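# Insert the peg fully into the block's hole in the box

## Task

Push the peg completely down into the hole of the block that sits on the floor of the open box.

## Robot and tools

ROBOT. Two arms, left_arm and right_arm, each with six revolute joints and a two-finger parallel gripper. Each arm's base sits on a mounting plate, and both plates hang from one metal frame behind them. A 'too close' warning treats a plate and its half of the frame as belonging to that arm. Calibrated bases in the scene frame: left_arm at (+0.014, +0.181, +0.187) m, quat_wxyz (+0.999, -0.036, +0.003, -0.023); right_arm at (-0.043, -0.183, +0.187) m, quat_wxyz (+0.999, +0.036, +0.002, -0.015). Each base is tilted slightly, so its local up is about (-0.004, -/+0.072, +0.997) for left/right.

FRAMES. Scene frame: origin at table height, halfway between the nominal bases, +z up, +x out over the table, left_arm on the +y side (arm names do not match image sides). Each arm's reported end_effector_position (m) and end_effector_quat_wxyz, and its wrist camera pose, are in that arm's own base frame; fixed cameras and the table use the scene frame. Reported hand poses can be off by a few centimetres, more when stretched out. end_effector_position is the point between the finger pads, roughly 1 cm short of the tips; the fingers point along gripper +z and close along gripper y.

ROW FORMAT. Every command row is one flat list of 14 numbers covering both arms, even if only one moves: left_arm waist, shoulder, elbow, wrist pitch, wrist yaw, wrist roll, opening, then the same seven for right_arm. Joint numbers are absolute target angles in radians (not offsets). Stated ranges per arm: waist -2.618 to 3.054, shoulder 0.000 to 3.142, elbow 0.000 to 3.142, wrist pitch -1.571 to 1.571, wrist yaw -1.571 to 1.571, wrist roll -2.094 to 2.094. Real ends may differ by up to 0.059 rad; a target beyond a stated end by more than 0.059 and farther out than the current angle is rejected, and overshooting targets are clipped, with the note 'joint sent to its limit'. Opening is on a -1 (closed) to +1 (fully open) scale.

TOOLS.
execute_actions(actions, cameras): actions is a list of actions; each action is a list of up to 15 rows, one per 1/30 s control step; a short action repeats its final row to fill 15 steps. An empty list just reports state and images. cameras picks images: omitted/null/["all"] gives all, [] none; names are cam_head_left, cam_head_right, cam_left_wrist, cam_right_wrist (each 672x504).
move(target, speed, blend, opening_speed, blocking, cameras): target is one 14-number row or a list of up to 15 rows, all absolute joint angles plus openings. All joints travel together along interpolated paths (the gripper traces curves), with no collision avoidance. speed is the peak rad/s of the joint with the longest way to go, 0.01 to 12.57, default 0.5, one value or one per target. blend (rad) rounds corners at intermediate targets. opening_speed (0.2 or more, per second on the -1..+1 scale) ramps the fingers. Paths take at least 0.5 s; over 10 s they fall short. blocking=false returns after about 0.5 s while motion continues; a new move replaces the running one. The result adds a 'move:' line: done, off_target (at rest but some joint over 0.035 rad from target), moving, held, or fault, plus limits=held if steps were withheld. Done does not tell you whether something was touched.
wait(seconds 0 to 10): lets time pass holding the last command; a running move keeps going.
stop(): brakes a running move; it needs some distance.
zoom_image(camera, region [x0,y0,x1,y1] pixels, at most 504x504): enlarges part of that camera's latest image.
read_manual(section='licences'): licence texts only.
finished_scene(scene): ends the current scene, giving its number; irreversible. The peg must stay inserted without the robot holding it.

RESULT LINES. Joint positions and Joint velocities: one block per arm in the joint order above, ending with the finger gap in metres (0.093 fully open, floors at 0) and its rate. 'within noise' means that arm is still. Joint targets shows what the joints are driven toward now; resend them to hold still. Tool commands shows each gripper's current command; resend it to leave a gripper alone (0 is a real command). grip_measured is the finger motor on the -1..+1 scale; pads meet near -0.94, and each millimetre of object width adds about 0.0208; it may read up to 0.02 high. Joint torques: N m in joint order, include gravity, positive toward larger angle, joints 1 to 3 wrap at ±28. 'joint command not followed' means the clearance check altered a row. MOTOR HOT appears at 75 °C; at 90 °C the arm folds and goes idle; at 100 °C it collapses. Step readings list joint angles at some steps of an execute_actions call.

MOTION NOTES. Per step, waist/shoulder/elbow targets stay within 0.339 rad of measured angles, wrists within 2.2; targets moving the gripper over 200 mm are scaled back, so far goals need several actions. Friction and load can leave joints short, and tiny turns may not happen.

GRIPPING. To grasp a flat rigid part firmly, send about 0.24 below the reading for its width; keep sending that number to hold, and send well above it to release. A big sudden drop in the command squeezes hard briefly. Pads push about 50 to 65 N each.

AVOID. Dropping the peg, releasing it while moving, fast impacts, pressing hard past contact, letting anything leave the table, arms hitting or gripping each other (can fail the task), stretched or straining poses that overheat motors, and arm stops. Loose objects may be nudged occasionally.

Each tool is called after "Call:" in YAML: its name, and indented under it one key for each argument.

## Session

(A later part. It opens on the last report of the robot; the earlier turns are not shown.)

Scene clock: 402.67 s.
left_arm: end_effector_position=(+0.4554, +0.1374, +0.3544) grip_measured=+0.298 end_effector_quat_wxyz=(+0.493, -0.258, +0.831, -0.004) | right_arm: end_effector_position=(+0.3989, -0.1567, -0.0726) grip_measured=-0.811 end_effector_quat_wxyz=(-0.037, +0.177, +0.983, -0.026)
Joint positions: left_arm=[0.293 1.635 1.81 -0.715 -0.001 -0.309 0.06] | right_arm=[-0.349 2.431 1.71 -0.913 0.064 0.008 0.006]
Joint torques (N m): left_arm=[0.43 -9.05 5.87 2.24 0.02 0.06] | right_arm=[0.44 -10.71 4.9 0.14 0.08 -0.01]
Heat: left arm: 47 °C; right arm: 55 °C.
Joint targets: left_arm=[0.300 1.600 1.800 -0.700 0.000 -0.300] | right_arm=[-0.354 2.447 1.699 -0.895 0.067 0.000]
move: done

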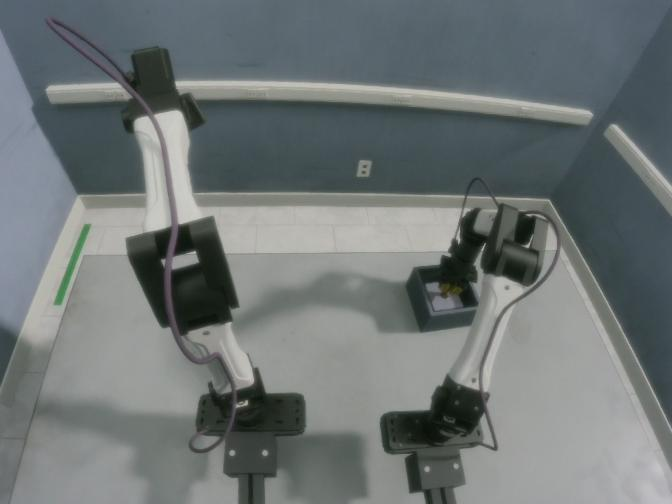

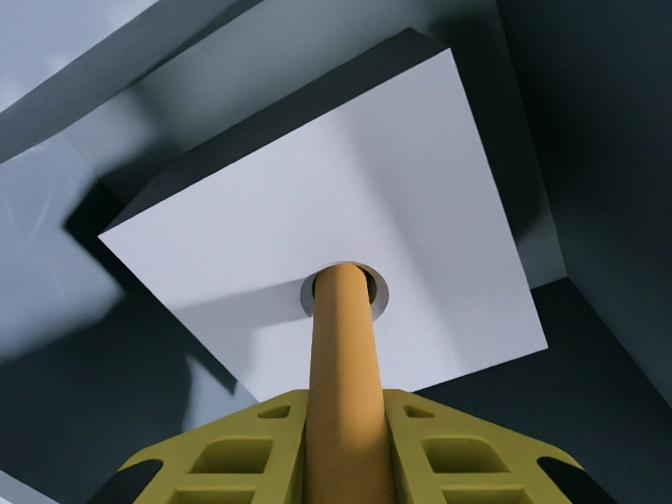

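Call:
move:
  target: [0.3,1.6,1.8,-0.7,0,-0.3,0.3, -0.354,2.482,1.68,-0.842,0.067,0,-0.9]
  speed: 0.1
  cameras: ["cam_head_left","cam_right_wrist"]

Call:
zoom_image:
  camera: "cam_right_wrist"
  region: [240, 200, 440, 400]

Scene clock: 409.07 s.
left_arm: end_effector_position=(+0.4554, +0.1374, +0.3544) grip_measured=+0.298 end_effector_quat_wxyz=(+0.493, -0.258, +0.831, -0.004) | right_arm: end_effector_position=(+0.3975, -0.1565, -0.0912) grip_measured=-0.811 end_effector_quat_wxyz=(-0.038, +0.177, +0.983, -0.027)
Joint positions: left_arm=[0.293 1.635 1.81 -0.715 -0.001 -0.309 0.06] | right_arm=[-0.349 2.466 1.691 -0.863 0.066 0.008 0.006]
Joint torques (N m): left_arm=[0.4 -9.11 5.89 2.23 0.02 0.04] | right_arm=[0.51 -10.74 4.72 0.23 0.07 -0.07]
Heat: left arm: 47 °C; right arm: 53 °C.
Joint targets: left_arm=[0.300 1.600 1.800 -0.700 0.000 -0.300] | right_arm=[-0.354 2.482 1.680 -0.842 0.067 0.000]
move: done

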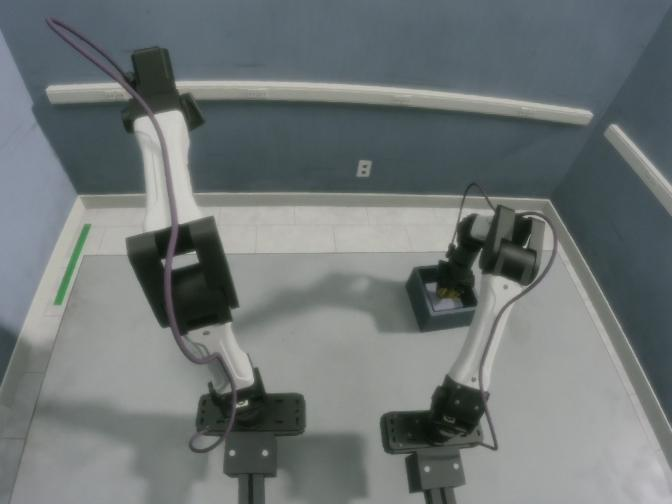

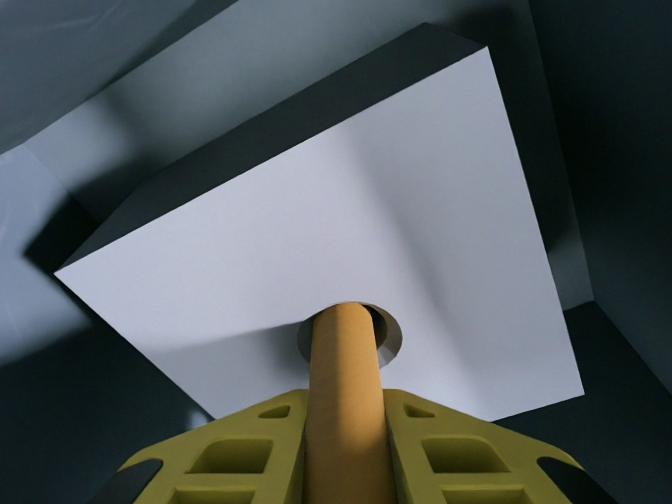

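Scaled by 2.520.

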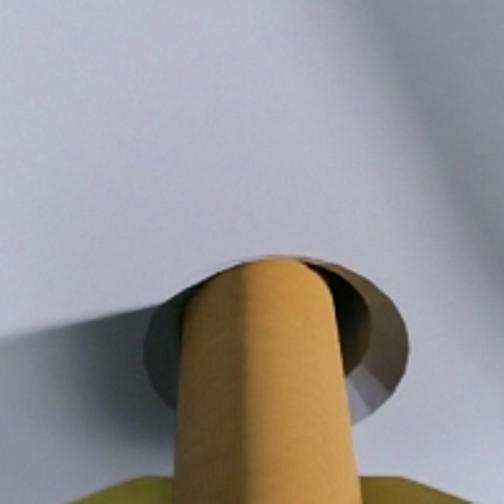

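Call:
move:
  target: [0.3,1.6,1.8,-0.7,0,-0.3,0.3, -0.364,2.513,1.662,-0.792,0.067,0,-0.9]
  speed: 0.1
  cameras: ["cam_head_left","cam_right_wrist"]

Call:
zoom_image:
  camera: "cam_right_wrist"
  region: [240, 240, 440, 440]

Scene clock: 415.87 s.
left_arm: end_effector_position=(+0.4554, +0.1374, +0.3544) grip_measured=+0.298 end_effector_quat_wxyz=(+0.493, -0.258, +0.831, -0.004) | right_arm: end_effector_position=(+0.3967, -0.1588, -0.1010) grip_measured=-0.811 end_effector_quat_wxyz=(-0.037, +0.179, +0.983, -0.027)
Joint positions: left_arm=[0.293 1.635 1.81 -0.715 -0.001 -0.309 0.06] | right_arm=[-0.355 2.484 1.682 -0.832 0.066 0.008 0.006]
Joint torques (N m): left_arm=[0.43 -9.09 5.86 2.24 0.02 0.04] | right_arm=[0.08 -9.46 3.66 0.37 0.05 -0.04]
Heat: left arm: 47 °C; right arm: 52 °C.
Joint targets: left_arm=[0.300 1.600 1.800 -0.700 0.000 -0.300] | right_arm=[-0.364 2.513 1.662 -0.792 0.067 0.000]
move: off_target (right_arm); right_arm: the wrist pitch is farthest, 0.040 rad from its target

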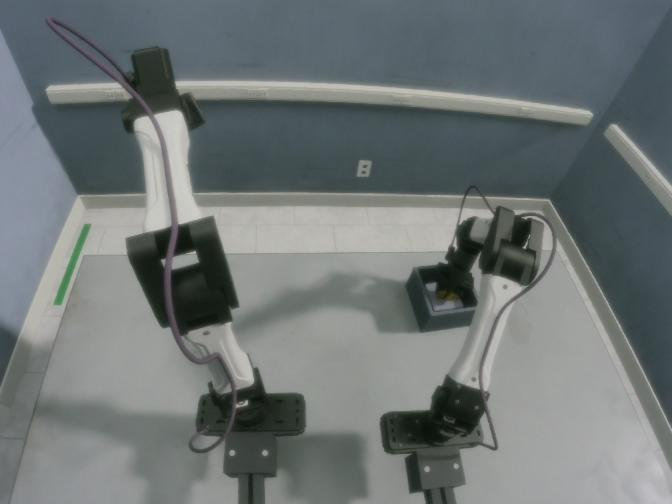

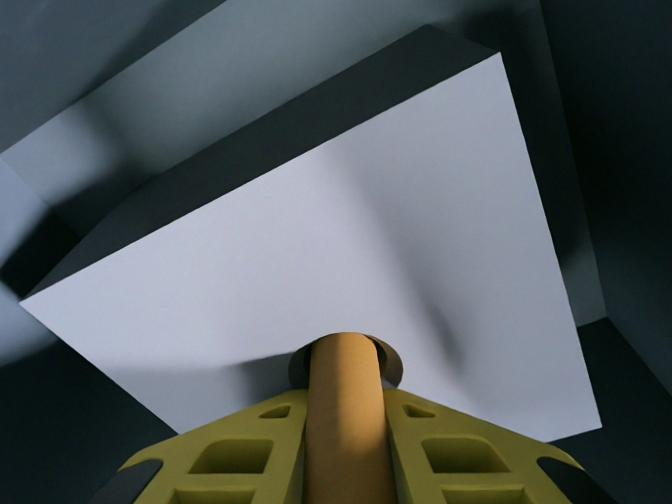

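Scaled by 2.520.

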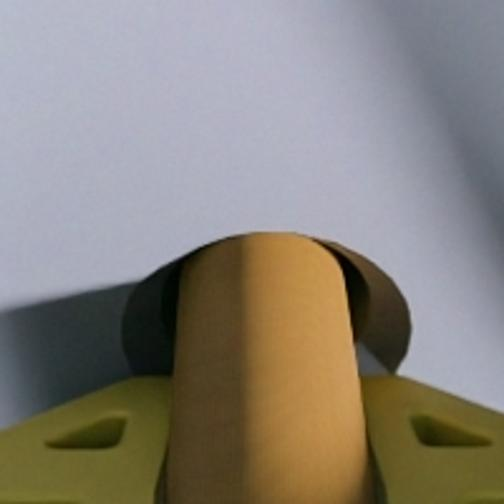

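Call:
move:
  target: [0.3,1.6,1.8,-0.7,0,-0.3,0.3, -0.364,2.53,1.652,-0.765,0.067,0,-0.9]
  speed: 0.1
  cameras: ["cam_head_left","cam_right_wrist"]

Call:
zoom_image:
  camera: "cam_right_wrist"
  region: [240, 240, 440, 440]

Call:
zoom_image:
  camera: "cam_head_left"
  region: [380, 220, 530, 340]

Scene clock: 422.93 s.
left_arm: end_effector_position=(+0.4554, +0.1374, +0.3544) grip_measured=+0.298 end_effector_quat_wxyz=(+0.493, -0.258, +0.831, -0.004) | right_arm: end_effector_position=(+0.3963, -0.1587, -0.1019) grip_measured=-0.811 end_effector_quat_wxyz=(-0.036, +0.179, +0.983, -0.027)
Joint positions: left_arm=[0.293 1.635 1.81 -0.715 -0.001 -0.309 0.06] | right_arm=[-0.355 2.484 1.677 -0.827 0.066 0.008 0.006]
Joint torques (N m): left_arm=[0.42 -9.07 5.87 2.23 0.02 0.05] | right_arm=[0.1 -8.21 3.17 0.59 0.06 -0.05]
Heat: left arm: 47 °C; right arm: 51 °C.
Joint targets: left_arm=[0.300 1.600 1.800 -0.700 0.000 -0.300] | right_arm=[-0.364 2.530 1.652 -0.765 0.067 0.000]
move: off_target (right_arm); right_arm: the wrist pitch is farthest, 0.062 rad from its target

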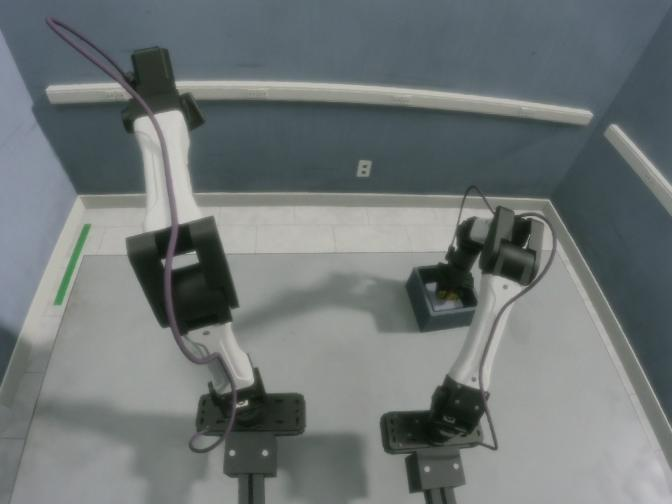

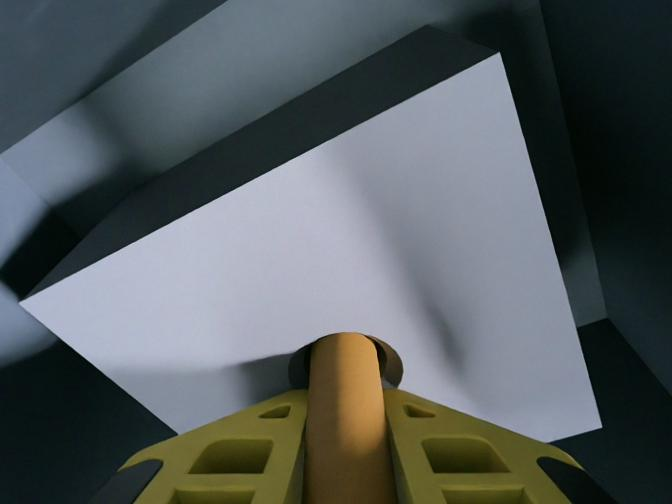

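Scaled by 2.520.

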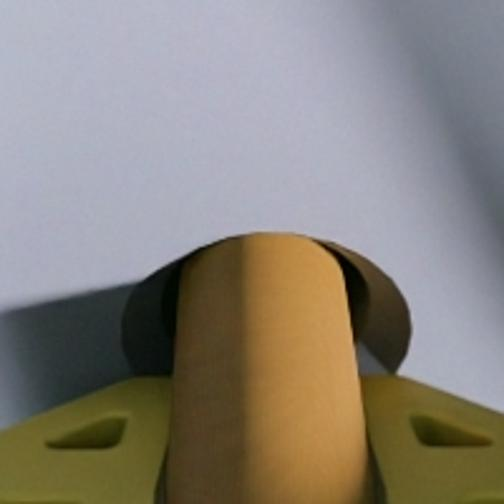

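Scaled by 3.360.

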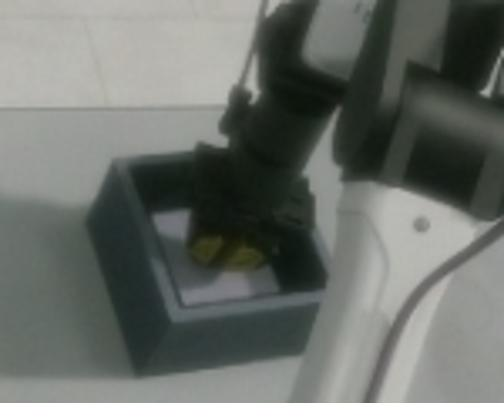

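Call:
move:
  target: [0.3,1.6,1.8,-0.7,0,-0.3,0.3, -0.362,2.496,1.672,-0.822,0.067,0,-0.9]
  speed: 0.1
  cameras: []

Call:
move:
  target: [0.3,1.6,1.8,-0.7,0,-0.3,0.3, -0.362,2.496,1.672,-0.822,0.067,0,-0.3]
  opening_speed: 1.0
  cameras: ["cam_head_left","cam_right_wrist"]

Scene clock: 427.60 s.
left_arm: end_effector_position=(+0.4554, +0.1374, +0.3544) grip_measured=+0.298 end_effector_quat_wxyz=(+0.493, -0.258, +0.831, -0.004) | right_arm: end_effector_position=(+0.3959, -0.1585, -0.1019) grip_measured=-0.811 end_effector_quat_wxyz=(-0.037, +0.179, +0.983, -0.027)
Joint positions: left_arm=[0.293 1.635 1.81 -0.715 -0.001 -0.309 0.06] | right_arm=[-0.355 2.484 1.677 -0.828 0.066 0.008 0.006]
Joint torques (N m): left_arm=[0.42 -9.07 5.9 2.24 0.02 0.03] | right_arm=[0.27 -11.12 5.33 0.04 0.05 -0.03]
Heat: left arm: 47 °C; right arm: 50 °C.
Joint targets: left_arm=[0.300 1.600 1.800 -0.700 0.000 -0.300] | right_arm=[-0.362 2.496 1.672 -0.822 0.067 0.000]
move: done

Scene clock: 428.43 s.
left_arm: end_effector_position=(+0.4554, +0.1374, +0.3544) grip_measured=+0.298 end_effector_quat_wxyz=(+0.493, -0.258, +0.831, -0.004) | right_arm: end_effector_position=(+0.3934, -0.1647, -0.1015) grip_measured=-0.302 end_effector_quat_wxyz=(-0.039, +0.183, +0.982, -0.037)
Joint positions: left_arm=[0.293 1.635 1.81 -0.715 -0.001 -0.309 0.06] | right_arm=[-0.362 2.483 1.677 -0.829 0.087 0.008 0.031]
Joint torques (N m): left_arm=[0.44 -9.09 5.85 2.23 0.02 0.04] | right_arm=[1.02 -11.08 5.18 0.07 -0.13 -0.02]
Heat: left arm: 47 °C; right arm: 50 °C.
Joint targets: left_arm=[0.300 1.600 1.800 -0.700 0.000 -0.300] | right_arm=[-0.362 2.496 1.672 -0.822 0.067 0.000]
move: done

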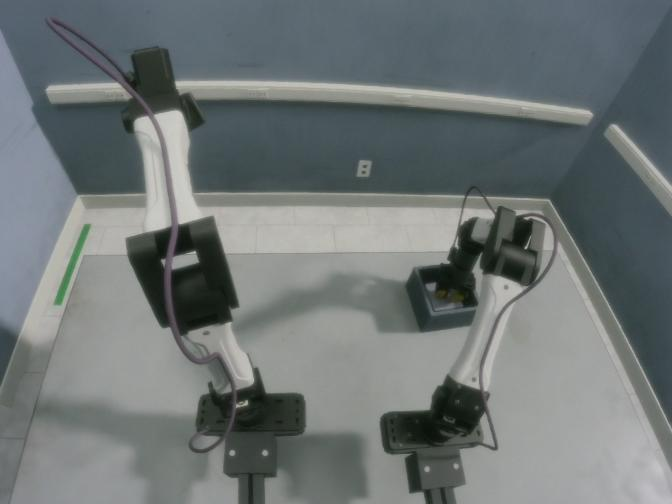

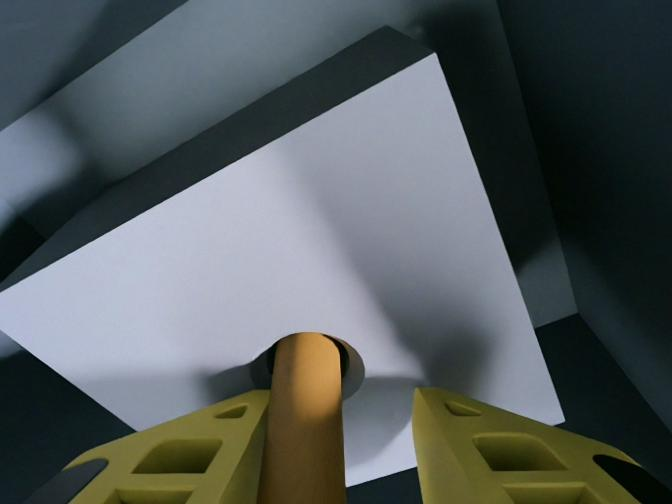

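Call:
move:
  target:
    - [0.3,1.6,1.8,-0.7,0,-0.3,0.3, -0.345,2.496,1.672,-0.822,0.06,0,-0.2]
    - [0.3,1.6,1.8,-0.7,0,-0.3,0.3, -0.345,2.4,1.79,-1.04,0.067,0,-0.2]
    - [0.3,1.6,1.8,-0.7,0,-0.3,0.3, -0.345,2.2,1.9,-1.25,0.067,0,-0.2]
  speed: [0.2,0.3,0.5]

Call:
zoom_image:
  camera: "cam_head_left"
  region: [380, 220, 530, 340]

Call:
zoom_image:
  camera: "cam_head_right"
  region: [380, 220, 530, 340]

Scene clock: 437.40 s.
left_arm: end_effector_position=(+0.4554, +0.1374, +0.3544) grip_measured=+0.298 end_effector_quat_wxyz=(+0.493, -0.258, +0.831, -0.004) | right_arm: end_effector_position=(+0.3972, -0.1585, +0.0539) grip_measured=-0.202 end_effector_quat_wxyz=(-0.015, +0.178, +0.983, -0.035)
Joint positions: left_arm=[0.293 1.635 1.81 -0.715 -0.001 -0.309 0.06] | right_arm=[-0.35 2.227 1.88 -1.242 0.074 0.008 0.036]
Joint torques (N m): left_arm=[0.47 -9.1 5.87 2.23 0.03 0.04] | right_arm=[1.43 -14 8.88 -0.01 -0.01 -0.06]
Heat: left arm: 47 °C; right arm: 50 °C.
Joint targets: left_arm=[0.300 1.600 1.800 -0.700 0.000 -0.300] | right_arm=[-0.345 2.200 1.900 -1.250 0.067 0.000]
move: done

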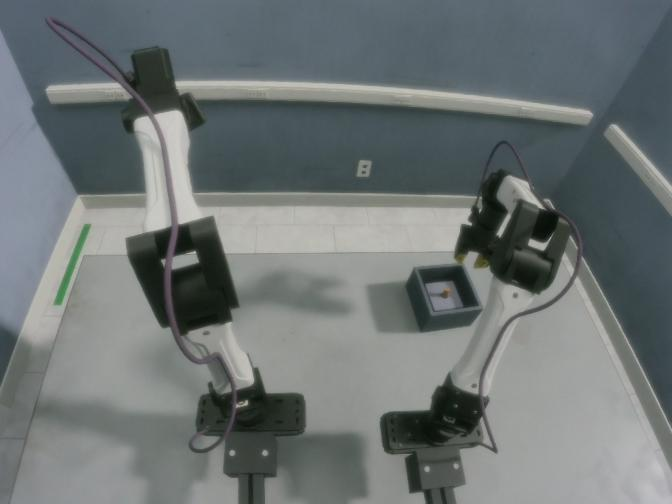

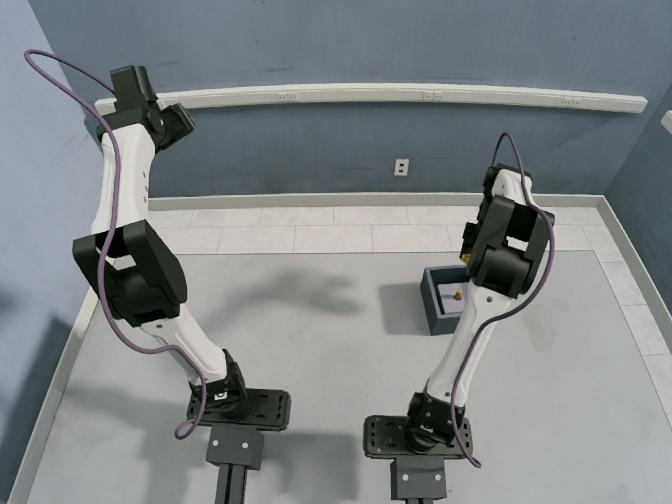

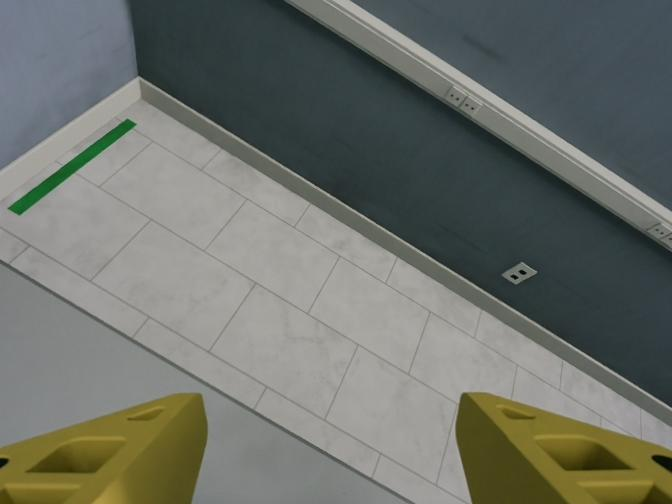

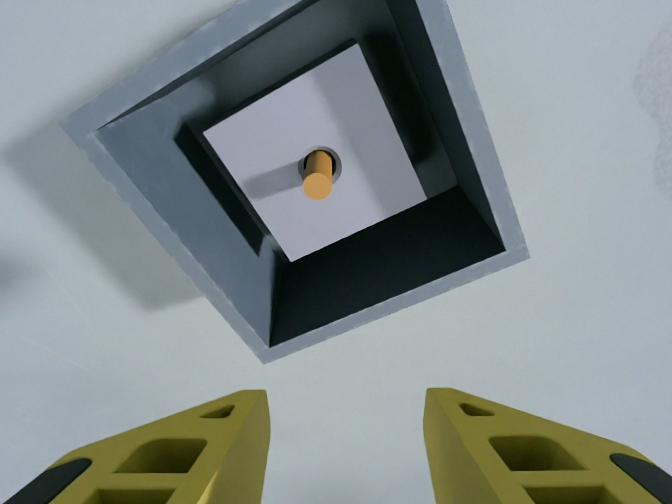

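Scaled by 3.360.

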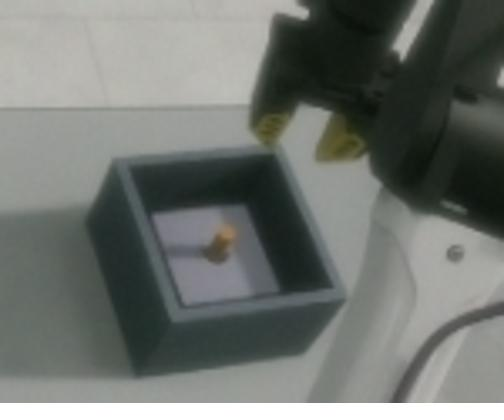

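Scaled by 3.360.

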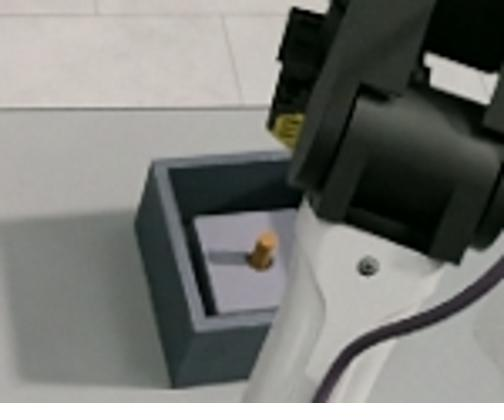

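Call:
move:
  target:
    - [0.3,1.6,1.8,-0.7,0,-0.3,0.3, -0.35,2.25,1.75,-1.05,0.067,0,-1]
    - [0.3,1.6,1.8,-0.7,0,-0.3,0.3, -0.35,2.375,1.645,-0.87,0.067,0,-1]
  speed: [0.4,0.2]
  cameras: ["cam_right_wrist"]

Call:
zoom_image:
  camera: "cam_right_wrist"
  region: [240, 240, 440, 440]

Scene clock: 456.13 s.
left_arm: end_effector_position=(+0.4554, +0.1374, +0.3544) grip_measured=+0.298 end_effector_quat_wxyz=(+0.493, -0.258, +0.831, -0.004) | right_arm: end_effector_position=(+0.3969, -0.1584, -0.0566) grip_measured=-0.975 end_effector_quat_wxyz=(-0.018, +0.178, +0.983, -0.034)
Joint positions: left_arm=[0.293 1.635 1.81 -0.715 -0.001 -0.309 0.06] | right_arm=[-0.35 2.363 1.655 -0.887 0.074 0.008 0]
Joint torques (N m): left_arm=[0.36 -9.03 5.85 2.23 0.02 0.04] | right_arm=[0.84 -10.69 5.26 0.21 -0.01 -0.06]
Heat: left arm: 47 °C; right arm: 51 °C.
Joint targets: left_arm=[0.300 1.600 1.800 -0.700 0.000 -0.300] | right_arm=[-0.350 2.375 1.645 -0.870 0.067 0.000]
move: done

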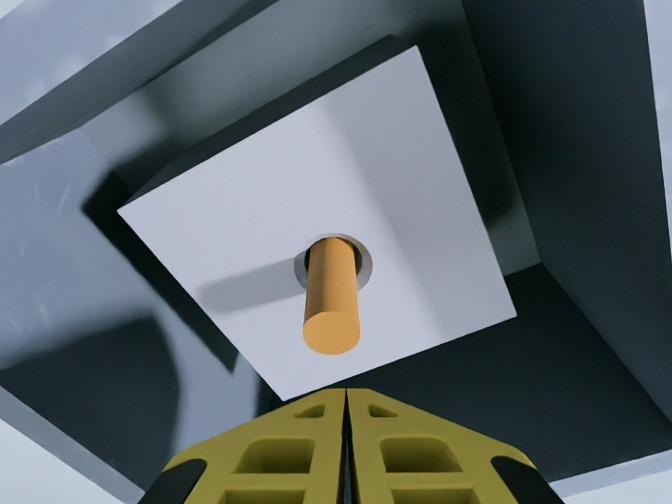

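Scaled by 2.520.

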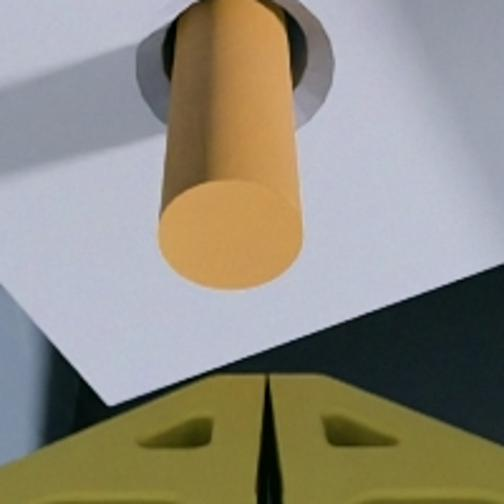

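Call:
move:
  target: [0.3,1.6,1.8,-0.7,0,-0.3,0.3, -0.338,2.443,1.615,-0.775,0.067,0,-1]
  speed: 0.1
  cameras: ["cam_right_wrist"]

Scene clock: 463.63 s.
left_arm: end_effector_position=(+0.4554, +0.1374, +0.3545) grip_measured=+0.298 end_effector_quat_wxyz=(+0.493, -0.258, +0.831, -0.004) | right_arm: end_effector_position=(+0.3996, -0.1580, -0.0711) grip_measured=-0.975 end_effector_quat_wxyz=(-0.014, +0.176, +0.984, -0.035)
Joint positions: left_arm=[0.293 1.635 1.81 -0.714 -0.001 -0.309 0.06] | right_arm=[-0.347 2.391 1.643 -0.839 0.074 0.008 0]
Joint torques (N m): left_arm=[0.42 -9.1 5.85 2.23 0.02 0.05] | right_arm=[1.68 -7.35 3.21 0.71 0 -0.01]
Heat: left arm: 47 °C; right arm: 49 °C.
Joint targets: left_arm=[0.300 1.600 1.800 -0.700 0.000 -0.300] | right_arm=[-0.338 2.443 1.615 -0.775 0.067 0.000]
move: off_target (right_arm); right_arm: the wrist pitch is farthest, 0.064 rad from its target

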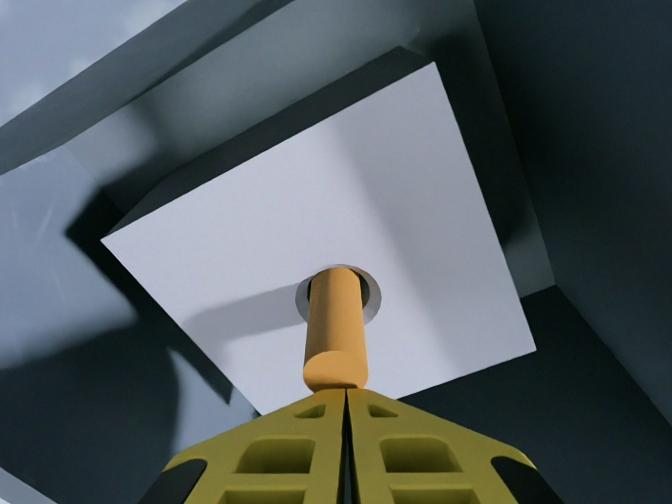

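Call:
move:
  target: [0.3,1.6,1.8,-0.7,0,-0.3,0.3, -0.345,2.2,1.8,-1.15,0.067,0,-1]
  speed: 0.4
  cameras: []

Call:
finished_scene:
  scene: 1

Scene clock: 468.53 s.
left_arm: end_effector_position=(+0.4554, +0.1374, +0.3545) grip_measured=+0.298 end_effector_quat_wxyz=(+0.493, -0.258, +0.831, -0.004) | right_arm: end_effector_position=(+0.3905, -0.1547, +0.0208) grip_measured=-0.975 end_effector_quat_wxyz=(-0.027, +0.176, +0.983, -0.033)
Joint positions: left_arm=[0.293 1.635 1.81 -0.714 -0.001 -0.309 0.06] | right_arm=[-0.347 2.243 1.772 -1.142 0.074 0.008 0]
Joint torques (N m): left_arm=[0.43 -9.06 5.83 2.22 0.03 0.04] | right_arm=[1.03 -15.19 9.42 -0.07 -0.03 -0.05]
Heat: left arm: 47 °C; right arm: 48 °C.
Joint targets: left_arm=[0.300 1.600 1.800 -0.700 0.000 -0.300] | right_arm=[-0.345 2.200 1.800 -1.150 0.067 0.000]
move: off_target (right_arm); right_arm: the shoulder is farthest, 0.043 rad from its target

The scene is finished: the task was done.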